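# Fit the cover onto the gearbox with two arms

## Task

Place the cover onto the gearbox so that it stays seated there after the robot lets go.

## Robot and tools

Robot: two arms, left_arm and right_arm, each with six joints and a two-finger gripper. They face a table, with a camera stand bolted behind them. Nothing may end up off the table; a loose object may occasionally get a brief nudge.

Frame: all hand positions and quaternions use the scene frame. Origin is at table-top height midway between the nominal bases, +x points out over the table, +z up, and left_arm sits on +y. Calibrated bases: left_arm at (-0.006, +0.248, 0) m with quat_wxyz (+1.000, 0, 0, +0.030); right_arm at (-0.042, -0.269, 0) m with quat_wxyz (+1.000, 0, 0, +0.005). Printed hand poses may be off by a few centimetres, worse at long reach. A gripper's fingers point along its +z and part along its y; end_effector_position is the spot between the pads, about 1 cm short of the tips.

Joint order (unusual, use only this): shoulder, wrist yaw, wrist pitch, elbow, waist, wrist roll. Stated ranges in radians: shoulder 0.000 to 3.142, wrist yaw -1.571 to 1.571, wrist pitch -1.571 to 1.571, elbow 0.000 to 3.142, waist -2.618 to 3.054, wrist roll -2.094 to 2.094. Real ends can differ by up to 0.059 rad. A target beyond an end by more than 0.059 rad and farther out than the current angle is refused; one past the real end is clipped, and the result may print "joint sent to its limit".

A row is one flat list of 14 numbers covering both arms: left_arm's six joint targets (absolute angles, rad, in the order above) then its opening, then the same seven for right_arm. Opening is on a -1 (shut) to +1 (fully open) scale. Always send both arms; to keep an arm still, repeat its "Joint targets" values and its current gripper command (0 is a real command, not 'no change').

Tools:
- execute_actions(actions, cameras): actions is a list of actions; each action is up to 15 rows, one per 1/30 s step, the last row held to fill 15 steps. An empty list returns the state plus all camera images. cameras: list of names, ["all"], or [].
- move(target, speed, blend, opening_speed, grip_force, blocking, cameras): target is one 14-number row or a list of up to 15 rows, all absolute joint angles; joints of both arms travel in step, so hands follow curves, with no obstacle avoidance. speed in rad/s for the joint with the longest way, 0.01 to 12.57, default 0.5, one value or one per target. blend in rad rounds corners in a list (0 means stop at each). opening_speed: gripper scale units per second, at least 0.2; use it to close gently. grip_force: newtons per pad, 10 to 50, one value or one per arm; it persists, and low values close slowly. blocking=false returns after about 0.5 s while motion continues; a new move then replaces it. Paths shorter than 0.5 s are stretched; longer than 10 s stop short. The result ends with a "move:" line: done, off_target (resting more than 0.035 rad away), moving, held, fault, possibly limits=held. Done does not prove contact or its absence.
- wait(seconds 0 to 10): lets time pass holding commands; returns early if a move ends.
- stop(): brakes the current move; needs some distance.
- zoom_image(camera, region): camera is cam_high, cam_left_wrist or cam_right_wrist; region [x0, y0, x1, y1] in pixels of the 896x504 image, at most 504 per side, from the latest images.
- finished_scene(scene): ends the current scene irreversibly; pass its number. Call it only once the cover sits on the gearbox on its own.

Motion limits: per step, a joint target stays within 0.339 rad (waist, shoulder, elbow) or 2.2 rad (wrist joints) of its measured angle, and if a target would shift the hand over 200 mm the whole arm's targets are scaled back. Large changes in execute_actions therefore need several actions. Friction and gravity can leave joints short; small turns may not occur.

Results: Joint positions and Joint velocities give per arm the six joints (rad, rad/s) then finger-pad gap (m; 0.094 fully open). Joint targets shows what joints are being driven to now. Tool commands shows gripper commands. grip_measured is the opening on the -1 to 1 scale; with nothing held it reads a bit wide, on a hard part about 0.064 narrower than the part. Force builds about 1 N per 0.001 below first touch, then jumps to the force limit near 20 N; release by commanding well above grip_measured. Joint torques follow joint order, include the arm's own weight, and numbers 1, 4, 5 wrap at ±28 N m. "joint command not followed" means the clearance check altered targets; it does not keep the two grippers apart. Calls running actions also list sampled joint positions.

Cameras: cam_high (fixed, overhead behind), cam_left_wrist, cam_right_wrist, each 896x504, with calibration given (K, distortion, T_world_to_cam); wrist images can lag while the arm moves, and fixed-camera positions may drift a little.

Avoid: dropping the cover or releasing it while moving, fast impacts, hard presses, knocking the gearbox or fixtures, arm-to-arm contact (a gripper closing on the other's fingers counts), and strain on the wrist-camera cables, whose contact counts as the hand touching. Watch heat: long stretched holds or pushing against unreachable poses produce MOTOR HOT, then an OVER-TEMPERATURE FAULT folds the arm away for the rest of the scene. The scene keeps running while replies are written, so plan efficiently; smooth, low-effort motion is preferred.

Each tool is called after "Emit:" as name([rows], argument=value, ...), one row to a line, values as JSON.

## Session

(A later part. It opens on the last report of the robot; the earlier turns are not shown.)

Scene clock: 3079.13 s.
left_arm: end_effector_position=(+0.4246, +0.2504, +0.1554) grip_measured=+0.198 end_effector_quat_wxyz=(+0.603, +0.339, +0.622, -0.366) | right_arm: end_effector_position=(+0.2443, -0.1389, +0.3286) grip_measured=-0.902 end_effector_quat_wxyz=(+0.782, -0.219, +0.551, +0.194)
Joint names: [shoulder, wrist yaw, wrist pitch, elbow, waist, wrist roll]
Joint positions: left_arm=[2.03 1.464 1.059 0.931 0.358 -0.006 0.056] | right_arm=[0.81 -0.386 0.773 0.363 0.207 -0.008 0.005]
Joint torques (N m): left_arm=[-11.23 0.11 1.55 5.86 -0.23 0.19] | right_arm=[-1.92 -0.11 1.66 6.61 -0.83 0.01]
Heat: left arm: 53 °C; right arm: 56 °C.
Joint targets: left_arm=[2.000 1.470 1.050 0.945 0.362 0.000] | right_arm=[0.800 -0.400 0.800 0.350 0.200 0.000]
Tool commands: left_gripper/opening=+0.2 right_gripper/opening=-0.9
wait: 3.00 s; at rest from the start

Emit:
move(target=[2.0,1.47,1.05,0.945,0.362,0,0.2,1.848,-0.326,0.968,0.776,0.417,-0.087,-0.95], speed=0.9, cameras=["all"])

Scene clock: 3107.60 s.
left_arm: end_effector_position=(+0.4246, +0.2504, +0.1554) grip_measured=+0.198 end_effector_quat_wxyz=(+0.603, +0.339, +0.622, -0.366) | right_arm: end_effector_position=(+0.3827, -0.0152, +0.1411) grip_measured=-0.948 end_effector_quat_wxyz=(+0.612, -0.291, +0.697, +0.235)
Joint names: [shoulder, wrist yaw, wrist pitch, elbow, waist, wrist roll]
Joint positions: left_arm=[2.03 1.464 1.059 0.931 0.358 -0.006 0.056] | right_arm=[1.843 -0.337 0.948 0.744 0.412 -0.079 0.002]
Joint torques (N m): left_arm=[-11.18 0.11 1.55 5.89 -0.28 0.18] | right_arm=[-8.09 0.03 1.79 9.05 0.27 -0.19]
Heat: left arm: 56 °C; right arm: 48 °C.
Joint targets: left_arm=[2.000 1.470 1.050 0.945 0.362 0.000] | right_arm=[1.848 -0.326 0.968 0.776 0.417 -0.087]
move: done
camera_calibration:
cam_left_wrist: T_world_to_cam=[[-0.872161, -0.485693, 0.0586366, 0.480271], [-0.255632, 0.350252, -0.901097, 0.19858], [0.417119, -0.800891, -0.429635, 0.181406], [0, 0, 0, 1]] pos_world=[0.393969, 0.308997, 0.228717]
cam_right_wrist: T_world_to_cam=[[0.692376, -0.720827, 0.0319987, -0.278606], [-0.374589, -0.397, -0.837899, 0.294004], [0.616683, 0.568155, -0.544887, -0.0605335], [0, 0, 0, 1]] pos_world=[0.340361, -0.0497149, 0.222277]

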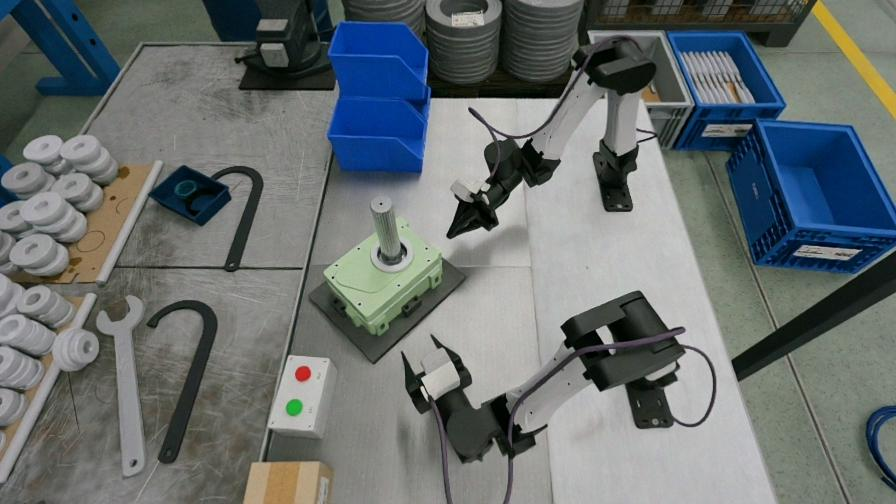

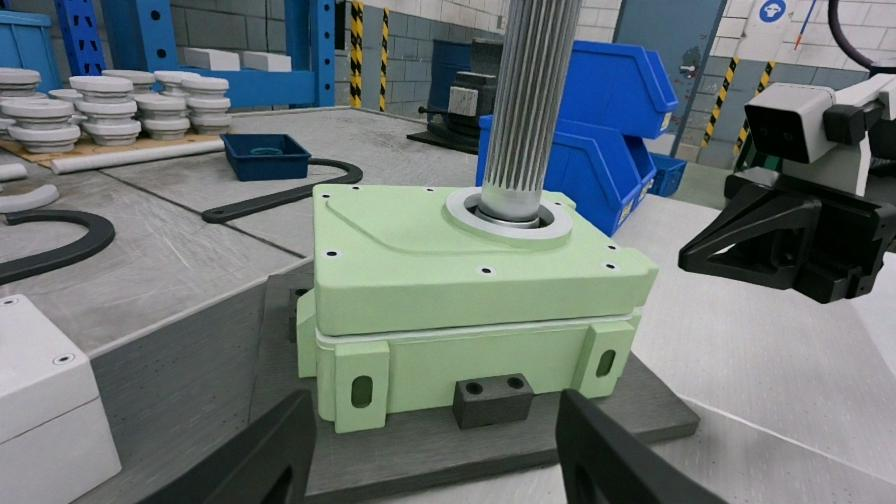

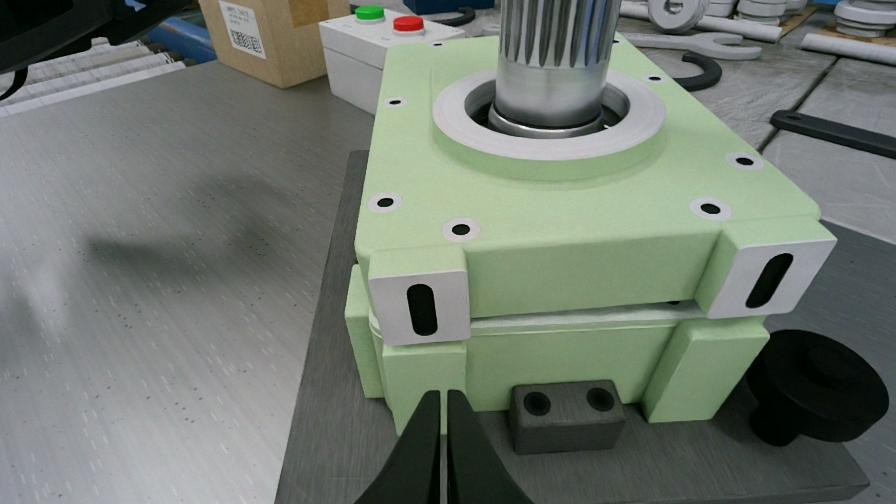

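Emit:
zoom_image(camera="cam_right_wrist", region=[640, 210, 860, 430])

Emit:
zoom_image(camera="cam_right_wrist", region=[340, 230, 560, 450])

Emit:
zoom_image(camera="cam_right_wrist", region=[420, 50, 680, 190])

Scaled by 2.291 from the camera's 896x504 image, which has a finer 1280x720 frame.

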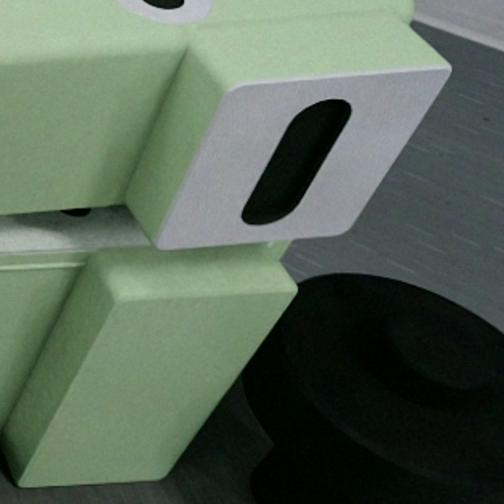

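Scaled by 2.291 from the camera's 896x504 image, which has a finer 1280x720 frame.

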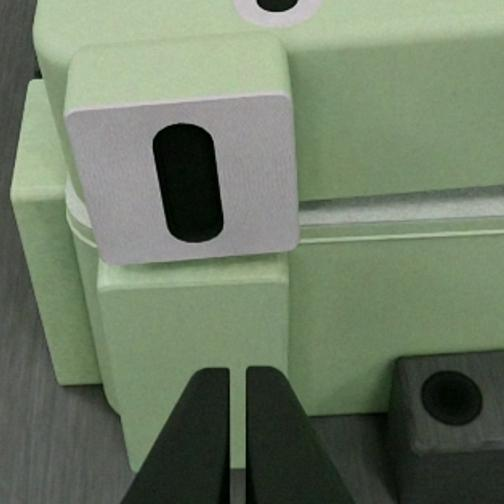

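Scaled by 1.938 from the camera's 896x504 image, which has a finer 1280x720 frame.

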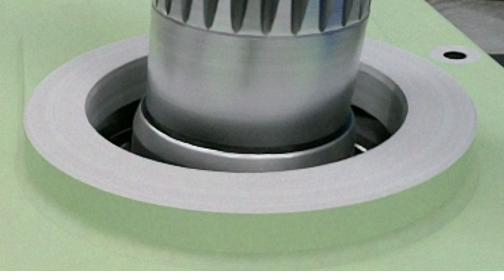

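Emit:
move([
  [2.0,1.47,1.05,0.945,0.362,0,-0.95,1.95,-0.59,1.207,0.885,0.163,-0.02,-0.1],
  [2.152,0.896,1.29,0.858,0.048,0,-0.95,2.20,-0.59,1.498,0.86,0.163,-0.02,-0.1],
], speed=0.7)

Emit:
move([
  [2.152,0.896,1.29,0.858,0.048,0,-0.95,2.305,-0.515,1.365,1.08,0.236,-0.03,-0.1],
  [2.152,0.896,1.29,0.858,0.048,0,-0.95,2.305,-0.515,1.365,1.08,0.236,-0.03,-0.9],
], speed=0.4, opening_speed=1.0, cameras=["all"])

Scene clock: 3153.83 s.
left_arm: end_effector_position=(+0.4781, +0.1622, +0.1235) grip_measured=-0.948 end_effector_quat_wxyz=(+0.655, +0.275, +0.648, -0.275) | right_arm: end_effector_position=(+0.4415, -0.0901, +0.1317) grip_measured=-0.102 end_effector_quat_wxyz=(+0.704, -0.274, +0.610, +0.239)
Joint names: [shoulder, wrist yaw, wrist pitch, elbow, waist, wrist roll]
Joint positions: left_arm=[2.132 0.905 1.283 0.863 0.046 -0.006 0.002] | right_arm=[2.191 -0.576 1.463 0.854 0.16 -0.026 0.042]
Joint torques (N m): left_arm=[-7.5 -0.09 2.09 3.81 -0.38 0.2] | right_arm=[-9.36 -0.15 1.81 5.37 0.12 -0.03]
Heat: left arm: 58 °C; right arm: 47 °C.
Joint targets: left_arm=[2.152 0.896 1.290 0.858 0.048 0.000] | right_arm=[2.200 -0.590 1.498 0.860 0.163 -0.020]
move: done

Scene clock: 3156.00 s.
left_arm: end_effector_position=(+0.4781, +0.1623, +0.1236) grip_measured=-0.948 end_effector_quat_wxyz=(+0.655, +0.275, +0.648, -0.274) | right_arm: end_effector_position=(+0.4747, -0.0523, +0.1276) grip_measured=-0.427 end_effector_quat_wxyz=(+0.702, -0.279, +0.608, +0.246)
Joint names: [shoulder, wrist yaw, wrist pitch, elbow, waist, wrist roll]
Joint positions: left_arm=[2.132 0.905 1.283 0.863 0.046 -0.006 0.002] | right_arm=[2.29 -0.523 1.362 1.051 0.232 -0.032 0.027]
Joint torques (N m): left_arm=[-7.46 -0.11 2.13 3.78 -0.36 0.19] | right_arm=[-10.13 0.04 1.55 7.99 0.27 -0.06]
Heat: left arm: 57 °C; right arm: 47 °C.
Joint targets: left_arm=[2.152 0.896 1.290 0.858 0.048 0.000] | right_arm=[2.305 -0.515 1.365 1.080 0.236 -0.030]
move: done
camera_calibration:
cam_left_wrist: T_world_to_cam=[[-0.728741, -0.684751, 0.0072914, 0.456027], [-0.291896, 0.300981, -0.907858, 0.240593], [0.619462, -0.663722, -0.419213, -0.0455388], [0, 0, 0, 1]] pos_world=[0.430763, 0.209626, 0.196009]
cam_right_wrist: T_world_to_cam=[[0.682192, -0.724903, 0.0955507, -0.372079], [-0.171931, -0.286055, -0.942662, 0.225458], [0.710671, 0.626649, -0.319778, -0.173918], [0, 0, 0, 1]] pos_world=[0.416191, -0.0962423, 0.192468]

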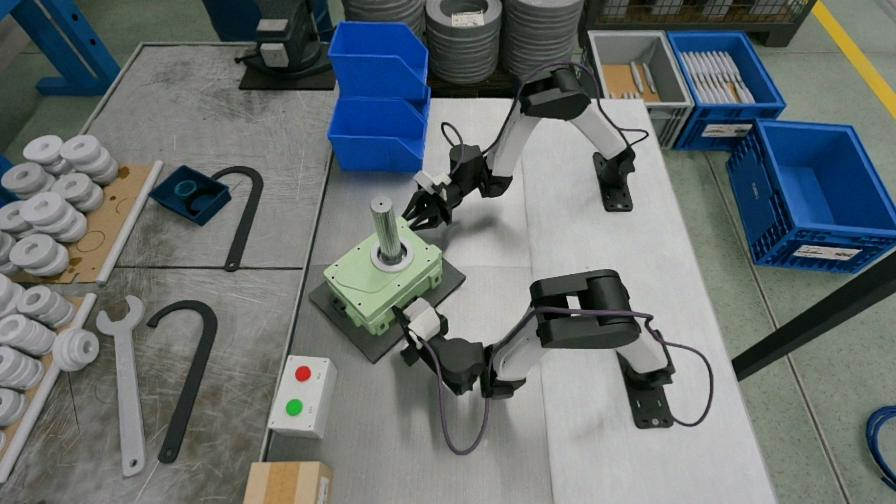

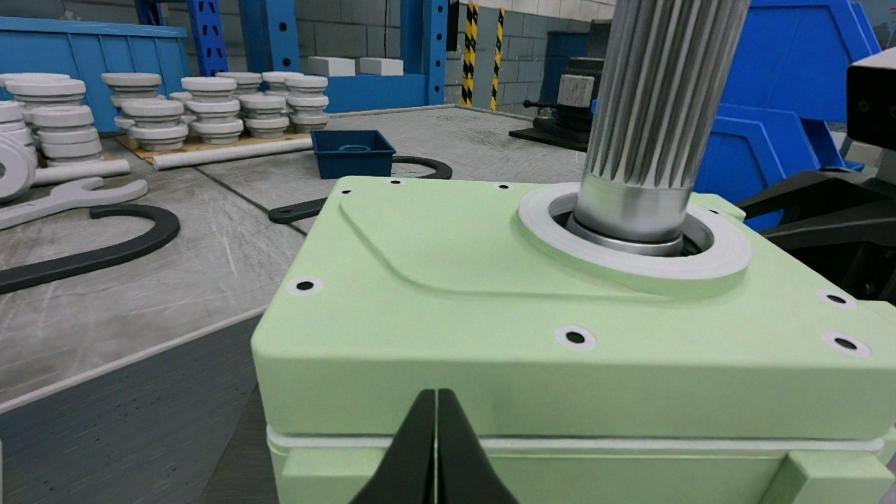

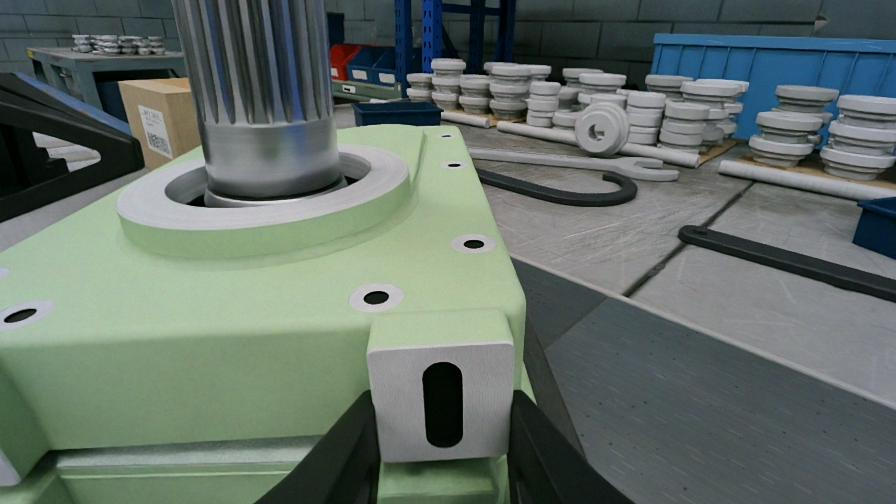

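Emit:
move([
  [2.215,0.845,1.265,0.93,-0.003,0,-0.95,2.305,-0.515,1.365,1.08,0.236,-0.03,-0.9],
  [2.25,0.77,1.21,1.02,-0.075,0,-0.95,2.305,-0.515,1.365,1.08,0.32,-0.03,-0.9],
  [2.27,0.725,1.18,1.07,-0.115,0,-0.95,2.305,-0.515,1.365,1.08,0.38,-0.03,-0.9],
], speed=0.25, cameras=["all"])

Emit:
zoom_image(camera="cam_high", region=[310, 210, 455, 345])

Scene clock: 3164.13 s.
left_arm: end_effector_position=(+0.5088, +0.1477, +0.1104) grip_measured=-0.949 end_effector_quat_wxyz=(+0.656, +0.270, +0.651, -0.270) | right_arm: end_effector_position=(+0.4766, -0.0450, +0.1294) grip_measured=-0.427 end_effector_quat_wxyz=(+0.711, -0.258, +0.613, +0.230)
Joint names: [shoulder, wrist yaw, wrist pitch, elbow, waist, wrist roll]
Joint positions: left_arm=[2.236 0.841 1.255 0.991 -0.004 -0.005 0.002] | right_arm=[2.29 -0.431 1.37 1.049 0.269 -0.032 0.027]
Joint torques (N m): left_arm=[-7.08 -1.29 1.26 10.92 -10.74 0.17] | right_arm=[-10.13 -0.8 1.49 8.23 10.47 -0.06]
Heat: left arm: 55 °C; right arm: 48 °C.
Joint targets: left_arm=[2.270 0.725 1.180 1.070 -0.115 0.000] | right_arm=[2.305 -0.515 1.365 1.080 0.380 -0.030]
move: off_target (left_arm, right_arm); left_arm: the wrist yaw is farthest, 0.116 rad from its target; right_arm: the waist is farthest, 0.111 rad from its target
camera_calibration:
cam_left_wrist: T_world_to_cam=[[-0.718952, -0.694993, 0.00962515, 0.464827], [-0.298766, 0.296503, -0.907097, 0.246019], [0.627572, -0.655035, -0.420811, -0.0850219], [0, 0, 0, 1]] pos_world=[0.461047, 0.194414, 0.182911]
cam_right_wrist: T_world_to_cam=[[0.642023, -0.761646, 0.0877558, -0.349758], [-0.184702, -0.264743, -0.946465, 0.237069], [0.744104, 0.591444, -0.310648, -0.197908], [0, 0, 0, 1]] pos_world=[0.415605, -0.0865781, 0.193591]

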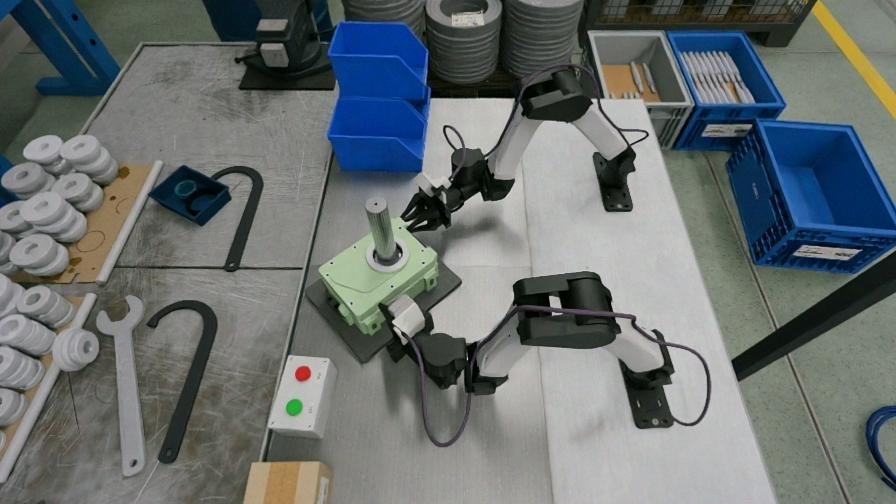

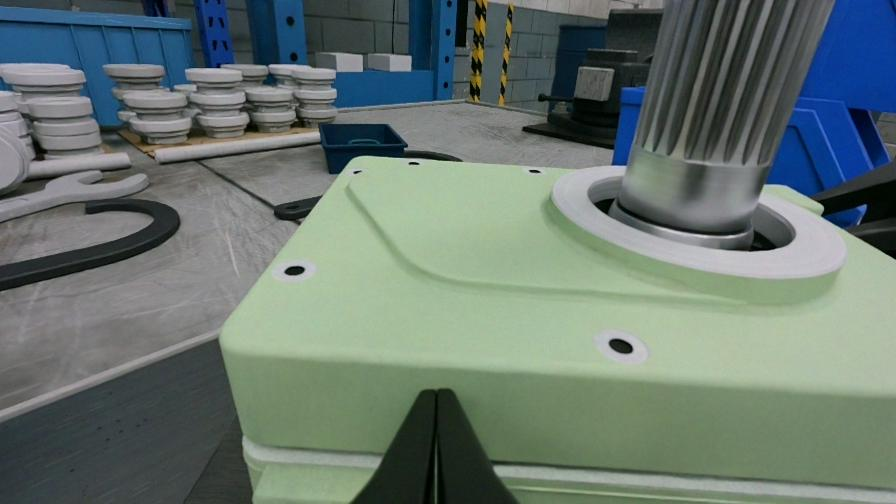

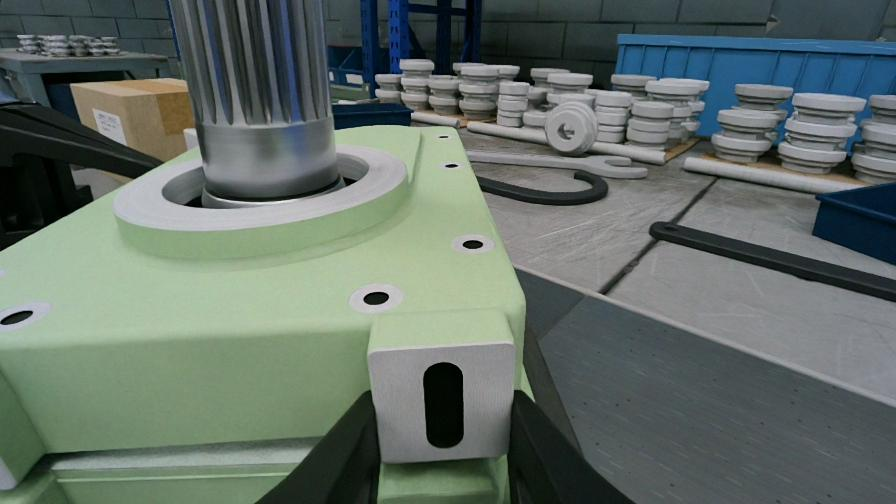

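Scaled by 3.476 from the camera's 896x504 image, which has a finer 1280x720 frame.

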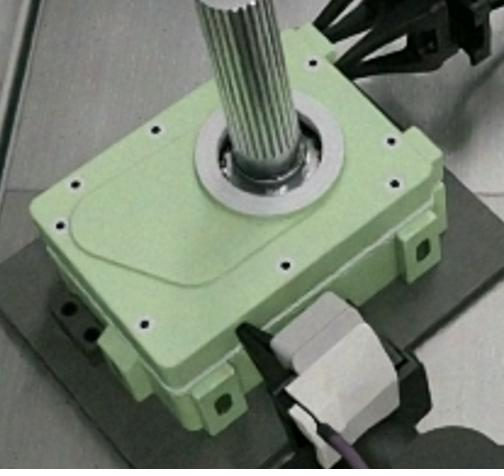

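Emit:
move([
  [2.225,0.85,1.26,0.965,0.0,0,-0.95,2.305,-0.44,1.365,1.08,0.27,-0.03,-0.9],
  [2.152,0.896,1.29,0.858,0.048,0,-0.95,2.305,-0.44,1.365,1.08,0.27,-0.03,-0.1],
  [2.0,1.2,1.2,0.9,0.2,0,0.2,2.20,-0.53,1.498,0.86,0.18,-0.03,-0.1],
], speed=0.5, opening_speed=2)

Emit:
move(target=[2.0,1.47,1.05,0.945,0.362,0,0.2,1.848,-0.326,0.968,0.776,0.417,-0.087,-0.95], speed=0.6, cameras=["all"])

Emit:
zoom_image(camera="cam_right_wrist", region=[640, 210, 860, 430])

Emit:
zoom_image(camera="cam_left_wrist", region=[290, 190, 690, 480])

Emit:
zoom_image(camera="cam_high", region=[310, 210, 455, 345])

Scene clock: 3181.90 s.
left_arm: end_effector_position=(+0.4519, +0.2023, +0.1615) grip_measured=+0.198 end_effector_quat_wxyz=(+0.648, +0.332, +0.614, -0.304) | right_arm: end_effector_position=(+0.4479, -0.0853, +0.1127) grip_measured=-0.102 end_effector_quat_wxyz=(+0.698, -0.260, +0.626, +0.229)
Joint names: [shoulder, wrist yaw, wrist pitch, elbow, waist, wrist roll]
Joint positions: left_arm=[2.029 1.194 1.21 0.886 0.199 -0.005 0.056] | right_arm=[2.242 -0.515 1.463 0.871 0.184 -0.031 0.042]
Joint torques (N m): left_arm=[-11.1 0.05 1.72 5.74 -0.44 0.16] | right_arm=[-14.24 -0.17 1.84 3.56 -0.55 -0.07]
Heat: left arm: 53 °C; right arm: 51 °C.
Joint targets: left_arm=[2.000 1.200 1.200 0.900 0.200 0.000] | right_arm=[2.200 -0.530 1.498 0.860 0.180 -0.030]
move: off_target (right_arm); right_arm: the shoulder is farthest, 0.042 rad from its target

Scene clock: 3183.60 s.
left_arm: end_effector_position=(+0.4241, +0.2512, +0.1550) grip_measured=+0.198 end_effector_quat_wxyz=(+0.603, +0.338, +0.623, -0.365) | right_arm: end_effector_position=(+0.3931, -0.0092, +0.1467) grip_measured=-0.948 end_effector_quat_wxyz=(+0.623, -0.292, +0.687, +0.236)
Joint names: [shoulder, wrist yaw, wrist pitch, elbow, waist, wrist roll]
Joint positions: left_arm=[2.029 1.463 1.059 0.928 0.36 -0.005 0.056] | right_arm=[1.881 -0.338 0.97 0.791 0.415 -0.079 0.002]
Joint torques (N m): left_arm=[-11.14 0.11 1.55 6.11 -0.5 0.19] | right_arm=[-11.85 0.01 1.58 4.79 0.09 -0.18]
Heat: left arm: 54 °C; right arm: 51 °C.
Joint targets: left_arm=[2.000 1.470 1.050 0.945 0.362 0.000] | right_arm=[1.848 -0.326 0.968 0.776 0.417 -0.087]
move: done
camera_calibration:
cam_left_wrist: T_world_to_cam=[[-0.870826, -0.487986, 0.0594339, 0.48011], [-0.257281, 0.349393, -0.900961, 0.198705], [0.418891, -0.799871, -0.42981, 0.181073], [0, 0, 0, 1]] pos_world=[0.393365, 0.309696, 0.228317]
cam_right_wrist: T_world_to_cam=[[0.693311, -0.719407, 0.042117, -0.283505], [-0.350277, -0.387493, -0.852734, 0.297714], [0.629783, 0.576457, -0.520644, -0.0759521], [0, 0, 0, 1]] pos_world=[0.348673, -0.0448104, 0.226268]

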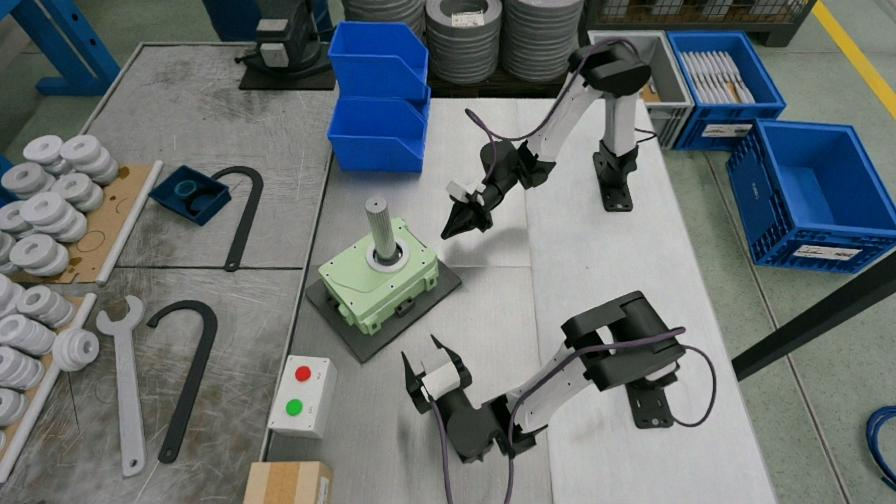

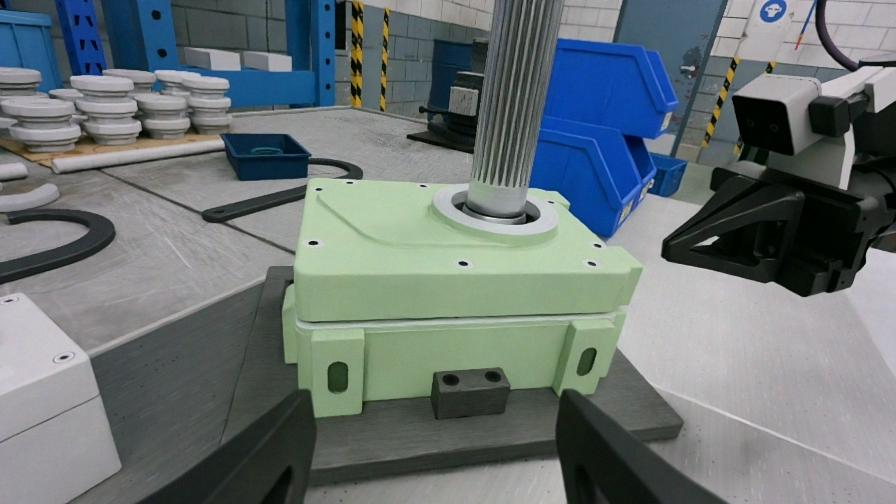

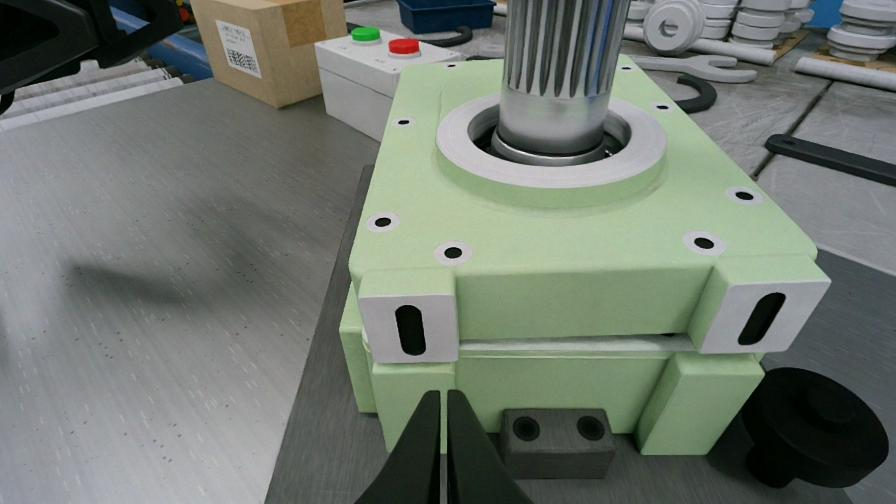

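Scaled by 2.291 from the camera's 896x504 image, which has a finer 1280x720 frame.

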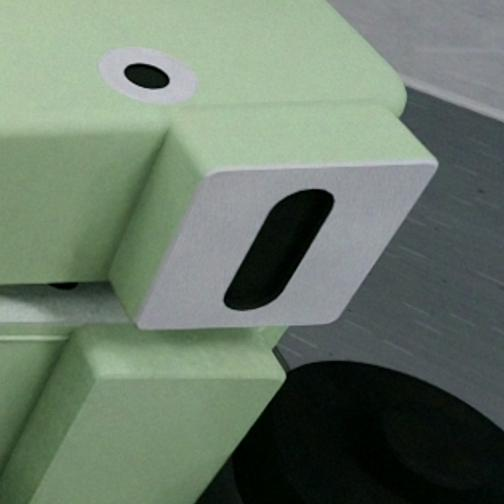

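Scaled by 1.260 from the camera's 896x504 image, which has a finer 1280x720 frame.

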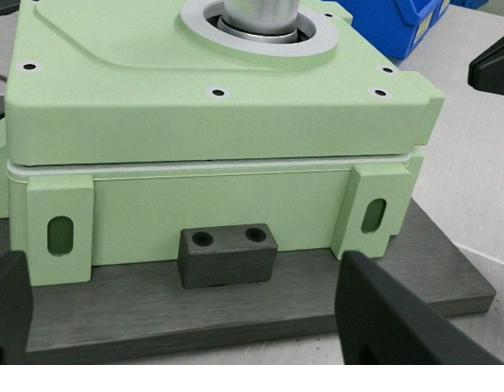

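Scaled by 3.476 from the camera's 896x504 image, which has a finer 1280x720 frame.

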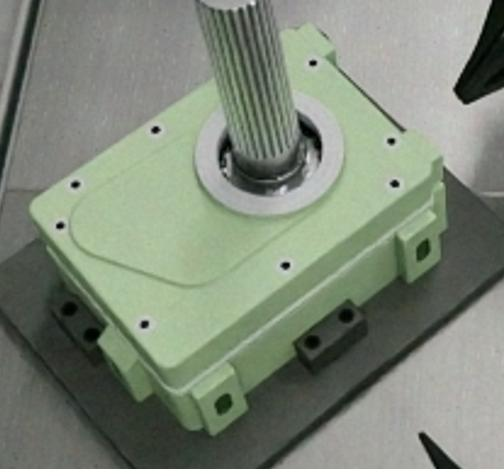

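Emit:
move(target=[2.0,1.47,1.05,0.945,0.362,0,0.2,1.834,-0.099,0.993,0.75,0.652,-0.025,-0.95], speed=0.6, cameras=["cam_high","cam_right_wrist"])

Scene clock: 3228.30 s.
left_arm: end_effector_position=(+0.4241, +0.2512, +0.1550) grip_measured=+0.198 end_effector_quat_wxyz=(+0.603, +0.338, +0.623, -0.366) | right_arm: end_effector_position=(+0.3450, +0.0575, +0.1393) grip_measured=-0.948 end_effector_quat_wxyz=(+0.611, -0.291, +0.695, +0.243)
Joint names: [shoulder, wrist yaw, wrist pitch, elbow, waist, wrist roll]
Joint positions: left_arm=[2.029 1.464 1.059 0.928 0.36 -0.005 0.056] | right_arm=[1.872 -0.113 0.973 0.763 0.653 -0.034 0.002]
Joint torques (N m): left_arm=[-11.19 0.11 1.56 6.08 -0.43 0.16] | right_arm=[-12.21 0.07 1.82 4.89 -0.21 0.02]
Heat: left arm: 58 °C; right arm: 53 °C.
Joint targets: left_arm=[2.000 1.470 1.050 0.945 0.362 0.000] | right_arm=[1.834 -0.099 0.993 0.750 0.652 -0.025]
move: off_target (right_arm); right_arm: the shoulder is farthest, 0.038 rad from its target
camera_calibration:
cam_right_wrist: T_world_to_cam=[[0.700797, -0.713036, 0.0215141, -0.201927], [-0.372255, -0.391259, -0.841631, 0.306607], [0.608531, 0.581804, -0.539625, -0.07837], [0, 0, 0, 1]] pos_world=[0.303336, 0.0215779, 0.220104]
Images, in order (width x height): cam_high 896x504, cam_right_wrist 896x504.

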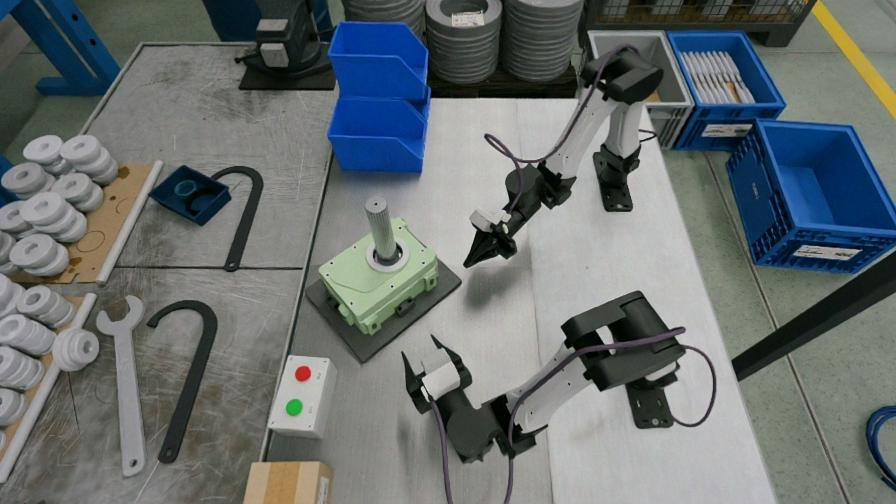

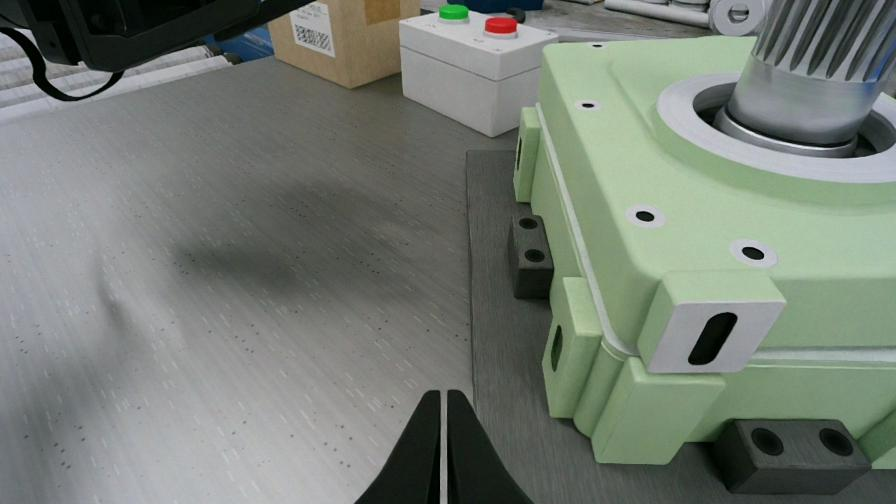

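Emit:
zoom_image(camera="cam_right_wrist", region=[510, 60, 710, 260])

Emit:
zoom_image(camera="cam_right_wrist", region=[540, 240, 740, 440])

Emit:
zoom_image(camera="cam_right_wrist", region=[510, 80, 590, 160])

Emit:
zoom_image(camera="cam_right_wrist", region=[580, 300, 660, 380])

Scaled by 2.520 from the camera's 896x504 image, which has a finer 1280x720 frame.

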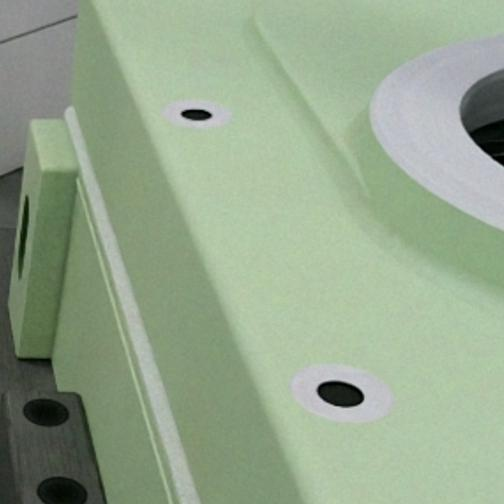

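Scaled by 2.520 from the camera's 896x504 image, which has a finer 1280x720 frame.

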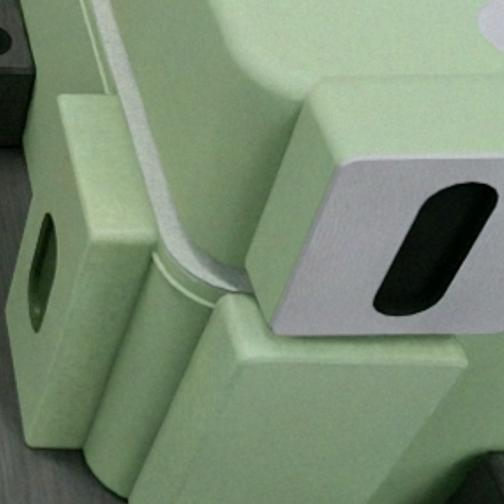

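Scaled by 6.300 from the camera's 896x504 image, which has a finer 1280x720 frame.

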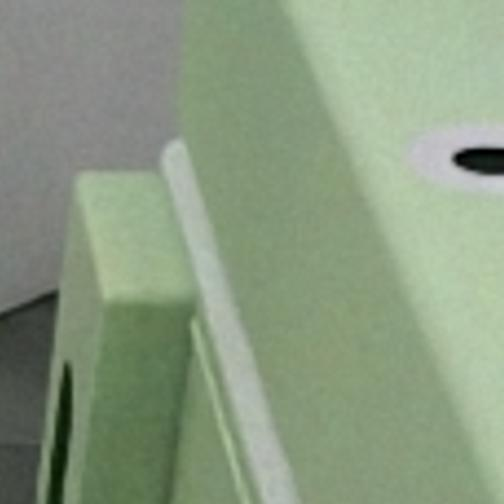

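Scaled by 6.300 from the camera's 896x504 image, which has a finer 1280x720 frame.

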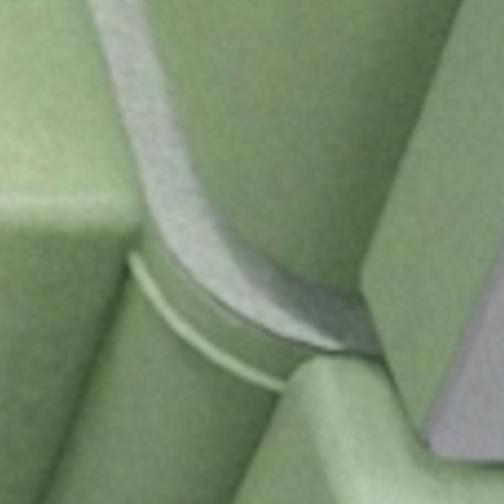

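Emit:
zoom_image(camera="cam_high", region=[330, 270, 410, 345])

Emit:
zoom_image(camera="cam_high", region=[385, 235, 455, 305])

Scaled by 6.300 from the camera's 896x504 image, which has a finer 1280x720 frame.

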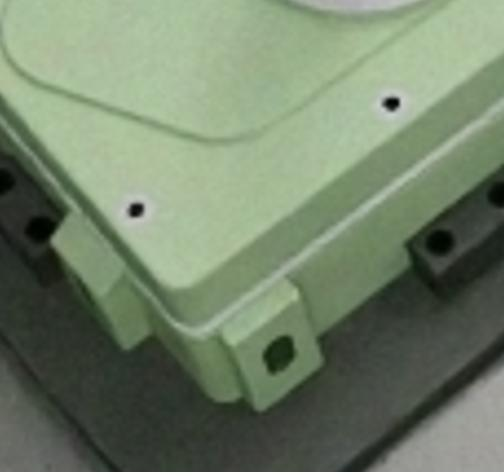

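Scaled by 7.200 from the camera's 896x504 image, which has a finer 1280x720 frame.

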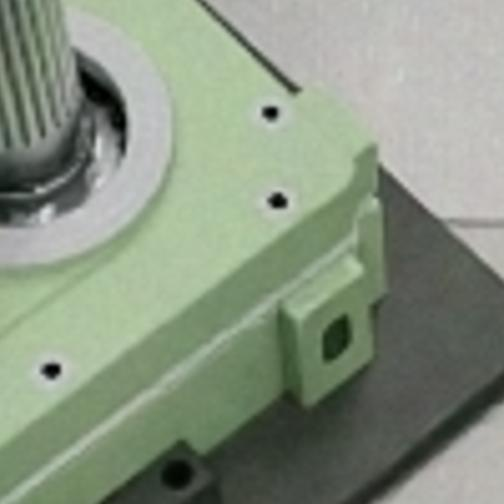

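Emit:
move([
  [2.0,1.4,1.05,0.945,0.32,0,-0.95,1.95,-0.55,1.207,0.885,0.17,-0.02,-0.1],
  [2.152,0.896,1.29,0.858,0.048,0,-0.95,2.20,-0.53,1.498,0.86,0.18,-0.03,-0.1],
], speed=0.8)

Emit:
move([
  [2.152,0.896,1.29,0.858,0.048,0,-0.95,2.305,-0.44,1.365,1.08,0.27,-0.03,-0.1],
  [2.152,0.896,1.29,0.858,0.048,0,-0.95,2.305,-0.44,1.365,1.08,0.27,-0.03,-0.95],
], speed=0.4, opening_speed=1.0)

Emit:
move(target=[2.152,0.896,1.29,0.858,0.048,0,-0.95,2.13,-0.44,1.365,1.08,0.27,-0.03,-0.95], speed=0.2, cameras=["all"])

Emit:
zoom_image(camera="cam_high", region=[385, 235, 455, 305])

Scene clock: 3295.60 s.
left_arm: end_effector_position=(+0.4781, +0.1625, +0.1231) grip_measured=-0.948 end_effector_quat_wxyz=(+0.655, +0.275, +0.648, -0.274) | right_arm: end_effector_position=(+0.4436, -0.0889, +0.1314) grip_measured=-0.102 end_effector_quat_wxyz=(+0.707, -0.263, +0.614, +0.231)
Joint names: [shoulder, wrist yaw, wrist pitch, elbow, waist, wrist roll]
Joint positions: left_arm=[2.133 0.905 1.283 0.863 0.046 -0.005 0.002] | right_arm=[2.191 -0.535 1.463 0.853 0.173 -0.026 0.042]
Joint torques (N m): left_arm=[-7.49 -0.11 2.13 3.85 -0.44 0.17] | right_arm=[-9.46 0.02 1.83 5.44 0.5 -0.14]
Heat: left arm: 60 °C; right arm: 57 °C.
Joint targets: left_arm=[2.152 0.896 1.290 0.858 0.048 0.000] | right_arm=[2.200 -0.530 1.498 0.860 0.180 -0.030]
move: done

Scene clock: 3297.67 s.
left_arm: end_effector_position=(+0.4782, +0.1626, +0.1232) grip_measured=-0.948 end_effector_quat_wxyz=(+0.655, +0.275, +0.648, -0.274) | right_arm: end_effector_position=(+0.4784, -0.0486, +0.1298) grip_measured=-0.426 end_effector_quat_wxyz=(+0.712, -0.257, +0.613, +0.227)
Joint names: [shoulder, wrist yaw, wrist pitch, elbow, waist, wrist roll]
Joint positions: left_arm=[2.133 0.905 1.283 0.863 0.046 -0.005 0.002] | right_arm=[2.291 -0.432 1.37 1.051 0.262 -0.033 0.027]
Joint torques (N m): left_arm=[-7.53 -0.09 2.11 3.82 -0.43 0.17] | right_arm=[-10.24 -0.11 1.49 8.05 0.65 -0.04]
Heat: left arm: 59 °C; right arm: 56 °C.
Joint targets: left_arm=[2.152 0.896 1.290 0.858 0.048 0.000] | right_arm=[2.305 -0.440 1.365 1.080 0.270 -0.030]
move: done

Scene clock: 3298.97 s.
left_arm: end_effector_position=(+0.4782, +0.1626, +0.1232) grip_measured=-0.948 end_effector_quat_wxyz=(+0.655, +0.275, +0.648, -0.274) | right_arm: end_effector_position=(+0.4801, -0.0483, +0.1346) grip_measured=-0.426 end_effector_quat_wxyz=(+0.696, -0.262, +0.630, +0.222)
Joint names: [shoulder, wrist yaw, wrist pitch, elbow, waist, wrist roll]
Joint positions: left_arm=[2.133 0.905 1.283 0.863 0.046 -0.005 0.002] | right_arm=[2.235 -0.431 1.26 1.051 0.262 -0.053 0.027]
Joint torques (N m): left_arm=[-7.46 -0.1 2.12 3.79 -0.46 0.17] | right_arm=[-20.67 -0.13 2.51 8.34 0.64 0.2]
Heat: left arm: 59 °C; right arm: 57 °C.
Joint targets: left_arm=[2.152 0.896 1.290 0.858 0.048 0.000] | right_arm=[2.130 -0.440 1.365 1.080 0.270 -0.030]
move: off_target (right_arm); right_arm: the shoulder is farthest, 0.105 rad from its target
camera_calibration:
cam_left_wrist: T_world_to_cam=[[-0.728208, -0.685323, 0.00679912, 0.45622], [-0.292093, 0.301367, -0.907667, 0.240197], [0.619996, -0.662956, -0.419636, -0.0457731], [0, 0, 0, 1]] pos_world=[0.430762, 0.209925, 0.195709]
cam_right_wrist: T_world_to_cam=[[0.637852, -0.76515, 0.0876976, -0.353042], [-0.221784, -0.291534, -0.930494, 0.256087], [0.737534, 0.574067, -0.355654, -0.188626], [0, 0, 0, 1]] pos_world=[0.421102, -0.0871875, 0.202163]

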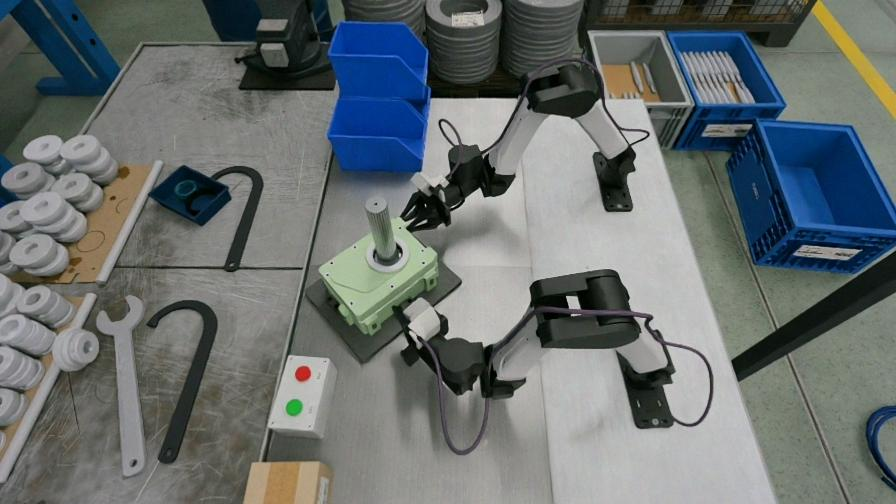

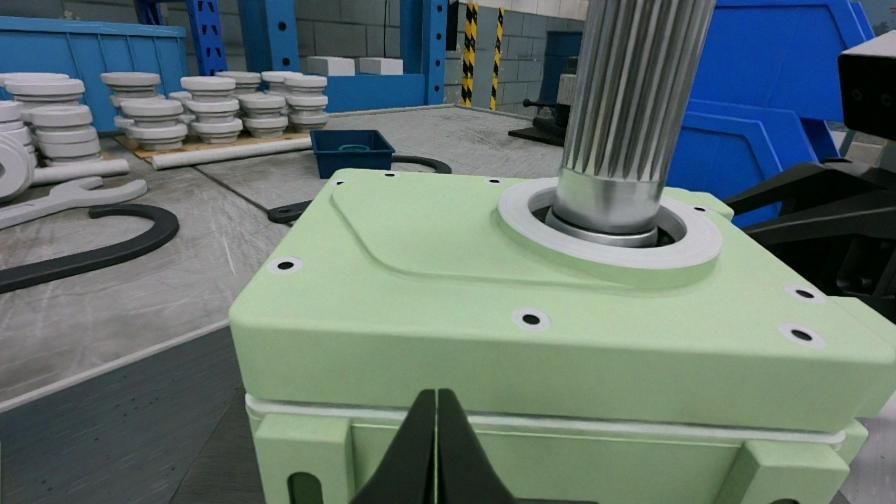

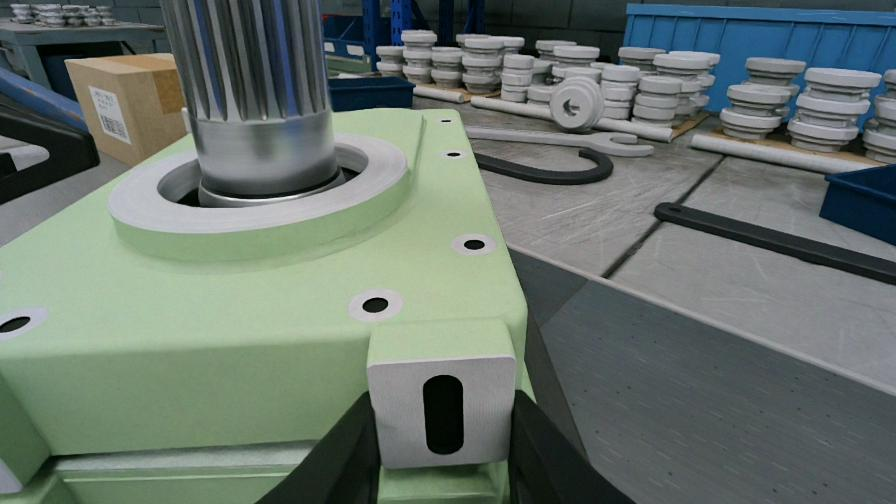

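Scaled by 7.200 from the camera's 896x504 image, which has a finer 1280x720 frame.

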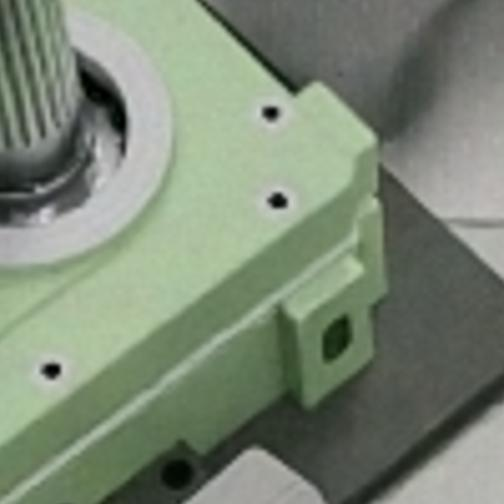

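Emit:
move([
  [2.225,0.85,1.26,0.965,0.0,0,-0.95,2.10,-0.44,1.365,1.08,0.27,-0.03,-0.95],
  [2.25,0.80,1.22,1.02,-0.045,0,-0.95,2.10,-0.44,1.365,1.08,0.27,-0.03,-0.95],
], speed=0.25, cameras=["cam_high","cam_left_wrist"])

Emit:
zoom_image(camera="cam_high", region=[385, 235, 455, 305])

Emit:
zoom_image(camera="cam_high", region=[330, 270, 410, 345])

Scene clock: 3305.93 s.
left_arm: end_effector_position=(+0.5046, +0.1458, +0.1155) grip_measured=-0.948 end_effector_quat_wxyz=(+0.658, +0.274, +0.647, -0.271) | right_arm: end_effector_position=(+0.4805, -0.0486, +0.1355) grip_measured=-0.426 end_effector_quat_wxyz=(+0.693, -0.263, +0.635, +0.220)
Joint names: [shoulder, wrist yaw, wrist pitch, elbow, waist, wrist roll]
Joint positions: left_arm=[2.217 0.845 1.262 0.974 -0.006 -0.005 0.002] | right_arm=[2.222 -0.428 1.233 1.051 0.262 -0.059 0.027]
Joint torques (N m): left_arm=[-6.99 -0.5 1.62 8.21 -4.14 0.17] | right_arm=[-22.2 -0.15 2.76 8.42 0.64 0.26]
Heat: left arm: 57 °C; right arm: 61 °C.
Joint targets: left_arm=[2.250 0.800 1.220 1.020 -0.045 0.000] | right_arm=[2.100 -0.440 1.365 1.080 0.270 -0.030]
move: off_target (left_arm, right_arm); left_arm: the elbow is farthest, 0.046 rad from its target; right_arm: the wrist pitch is farthest, 0.132 rad from its target
camera_calibration:
cam_left_wrist: T_world_to_cam=[[-0.72327, -0.690559, 0.00289715, 0.462748], [-0.288938, 0.298808, -0.909521, 0.244991], [0.627212, -0.658667, -0.415648, -0.0812713], [0, 0, 0, 1]] pos_world=[0.456453, 0.192819, 0.187704]
Images, in order (width x height): cam_high 896x504, cam_left_wrist 896x504.

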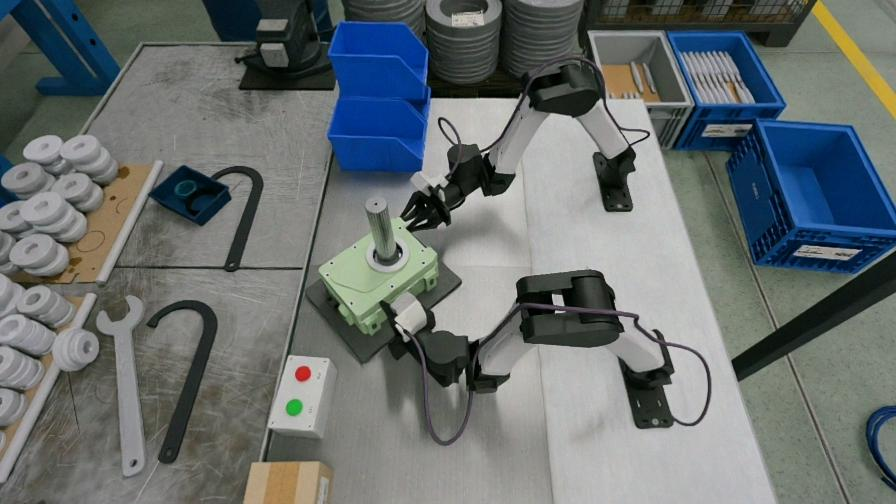

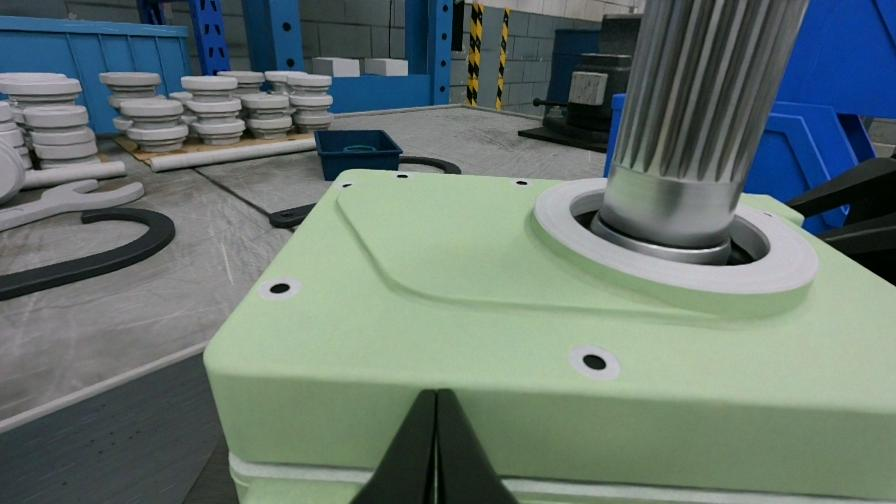

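Scaled by 7.200 from the camera's 896x504 image, which has a finer 1280x720 frame.

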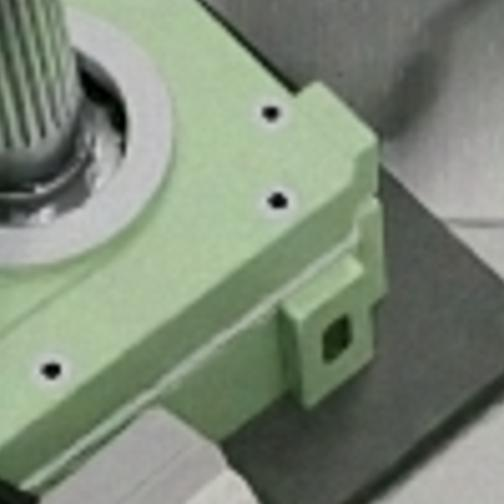

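Scaled by 6.300 from the camera's 896x504 image, which has a finer 1280x720 frame.

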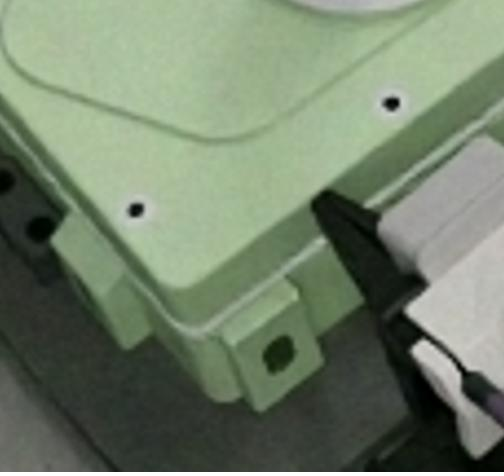

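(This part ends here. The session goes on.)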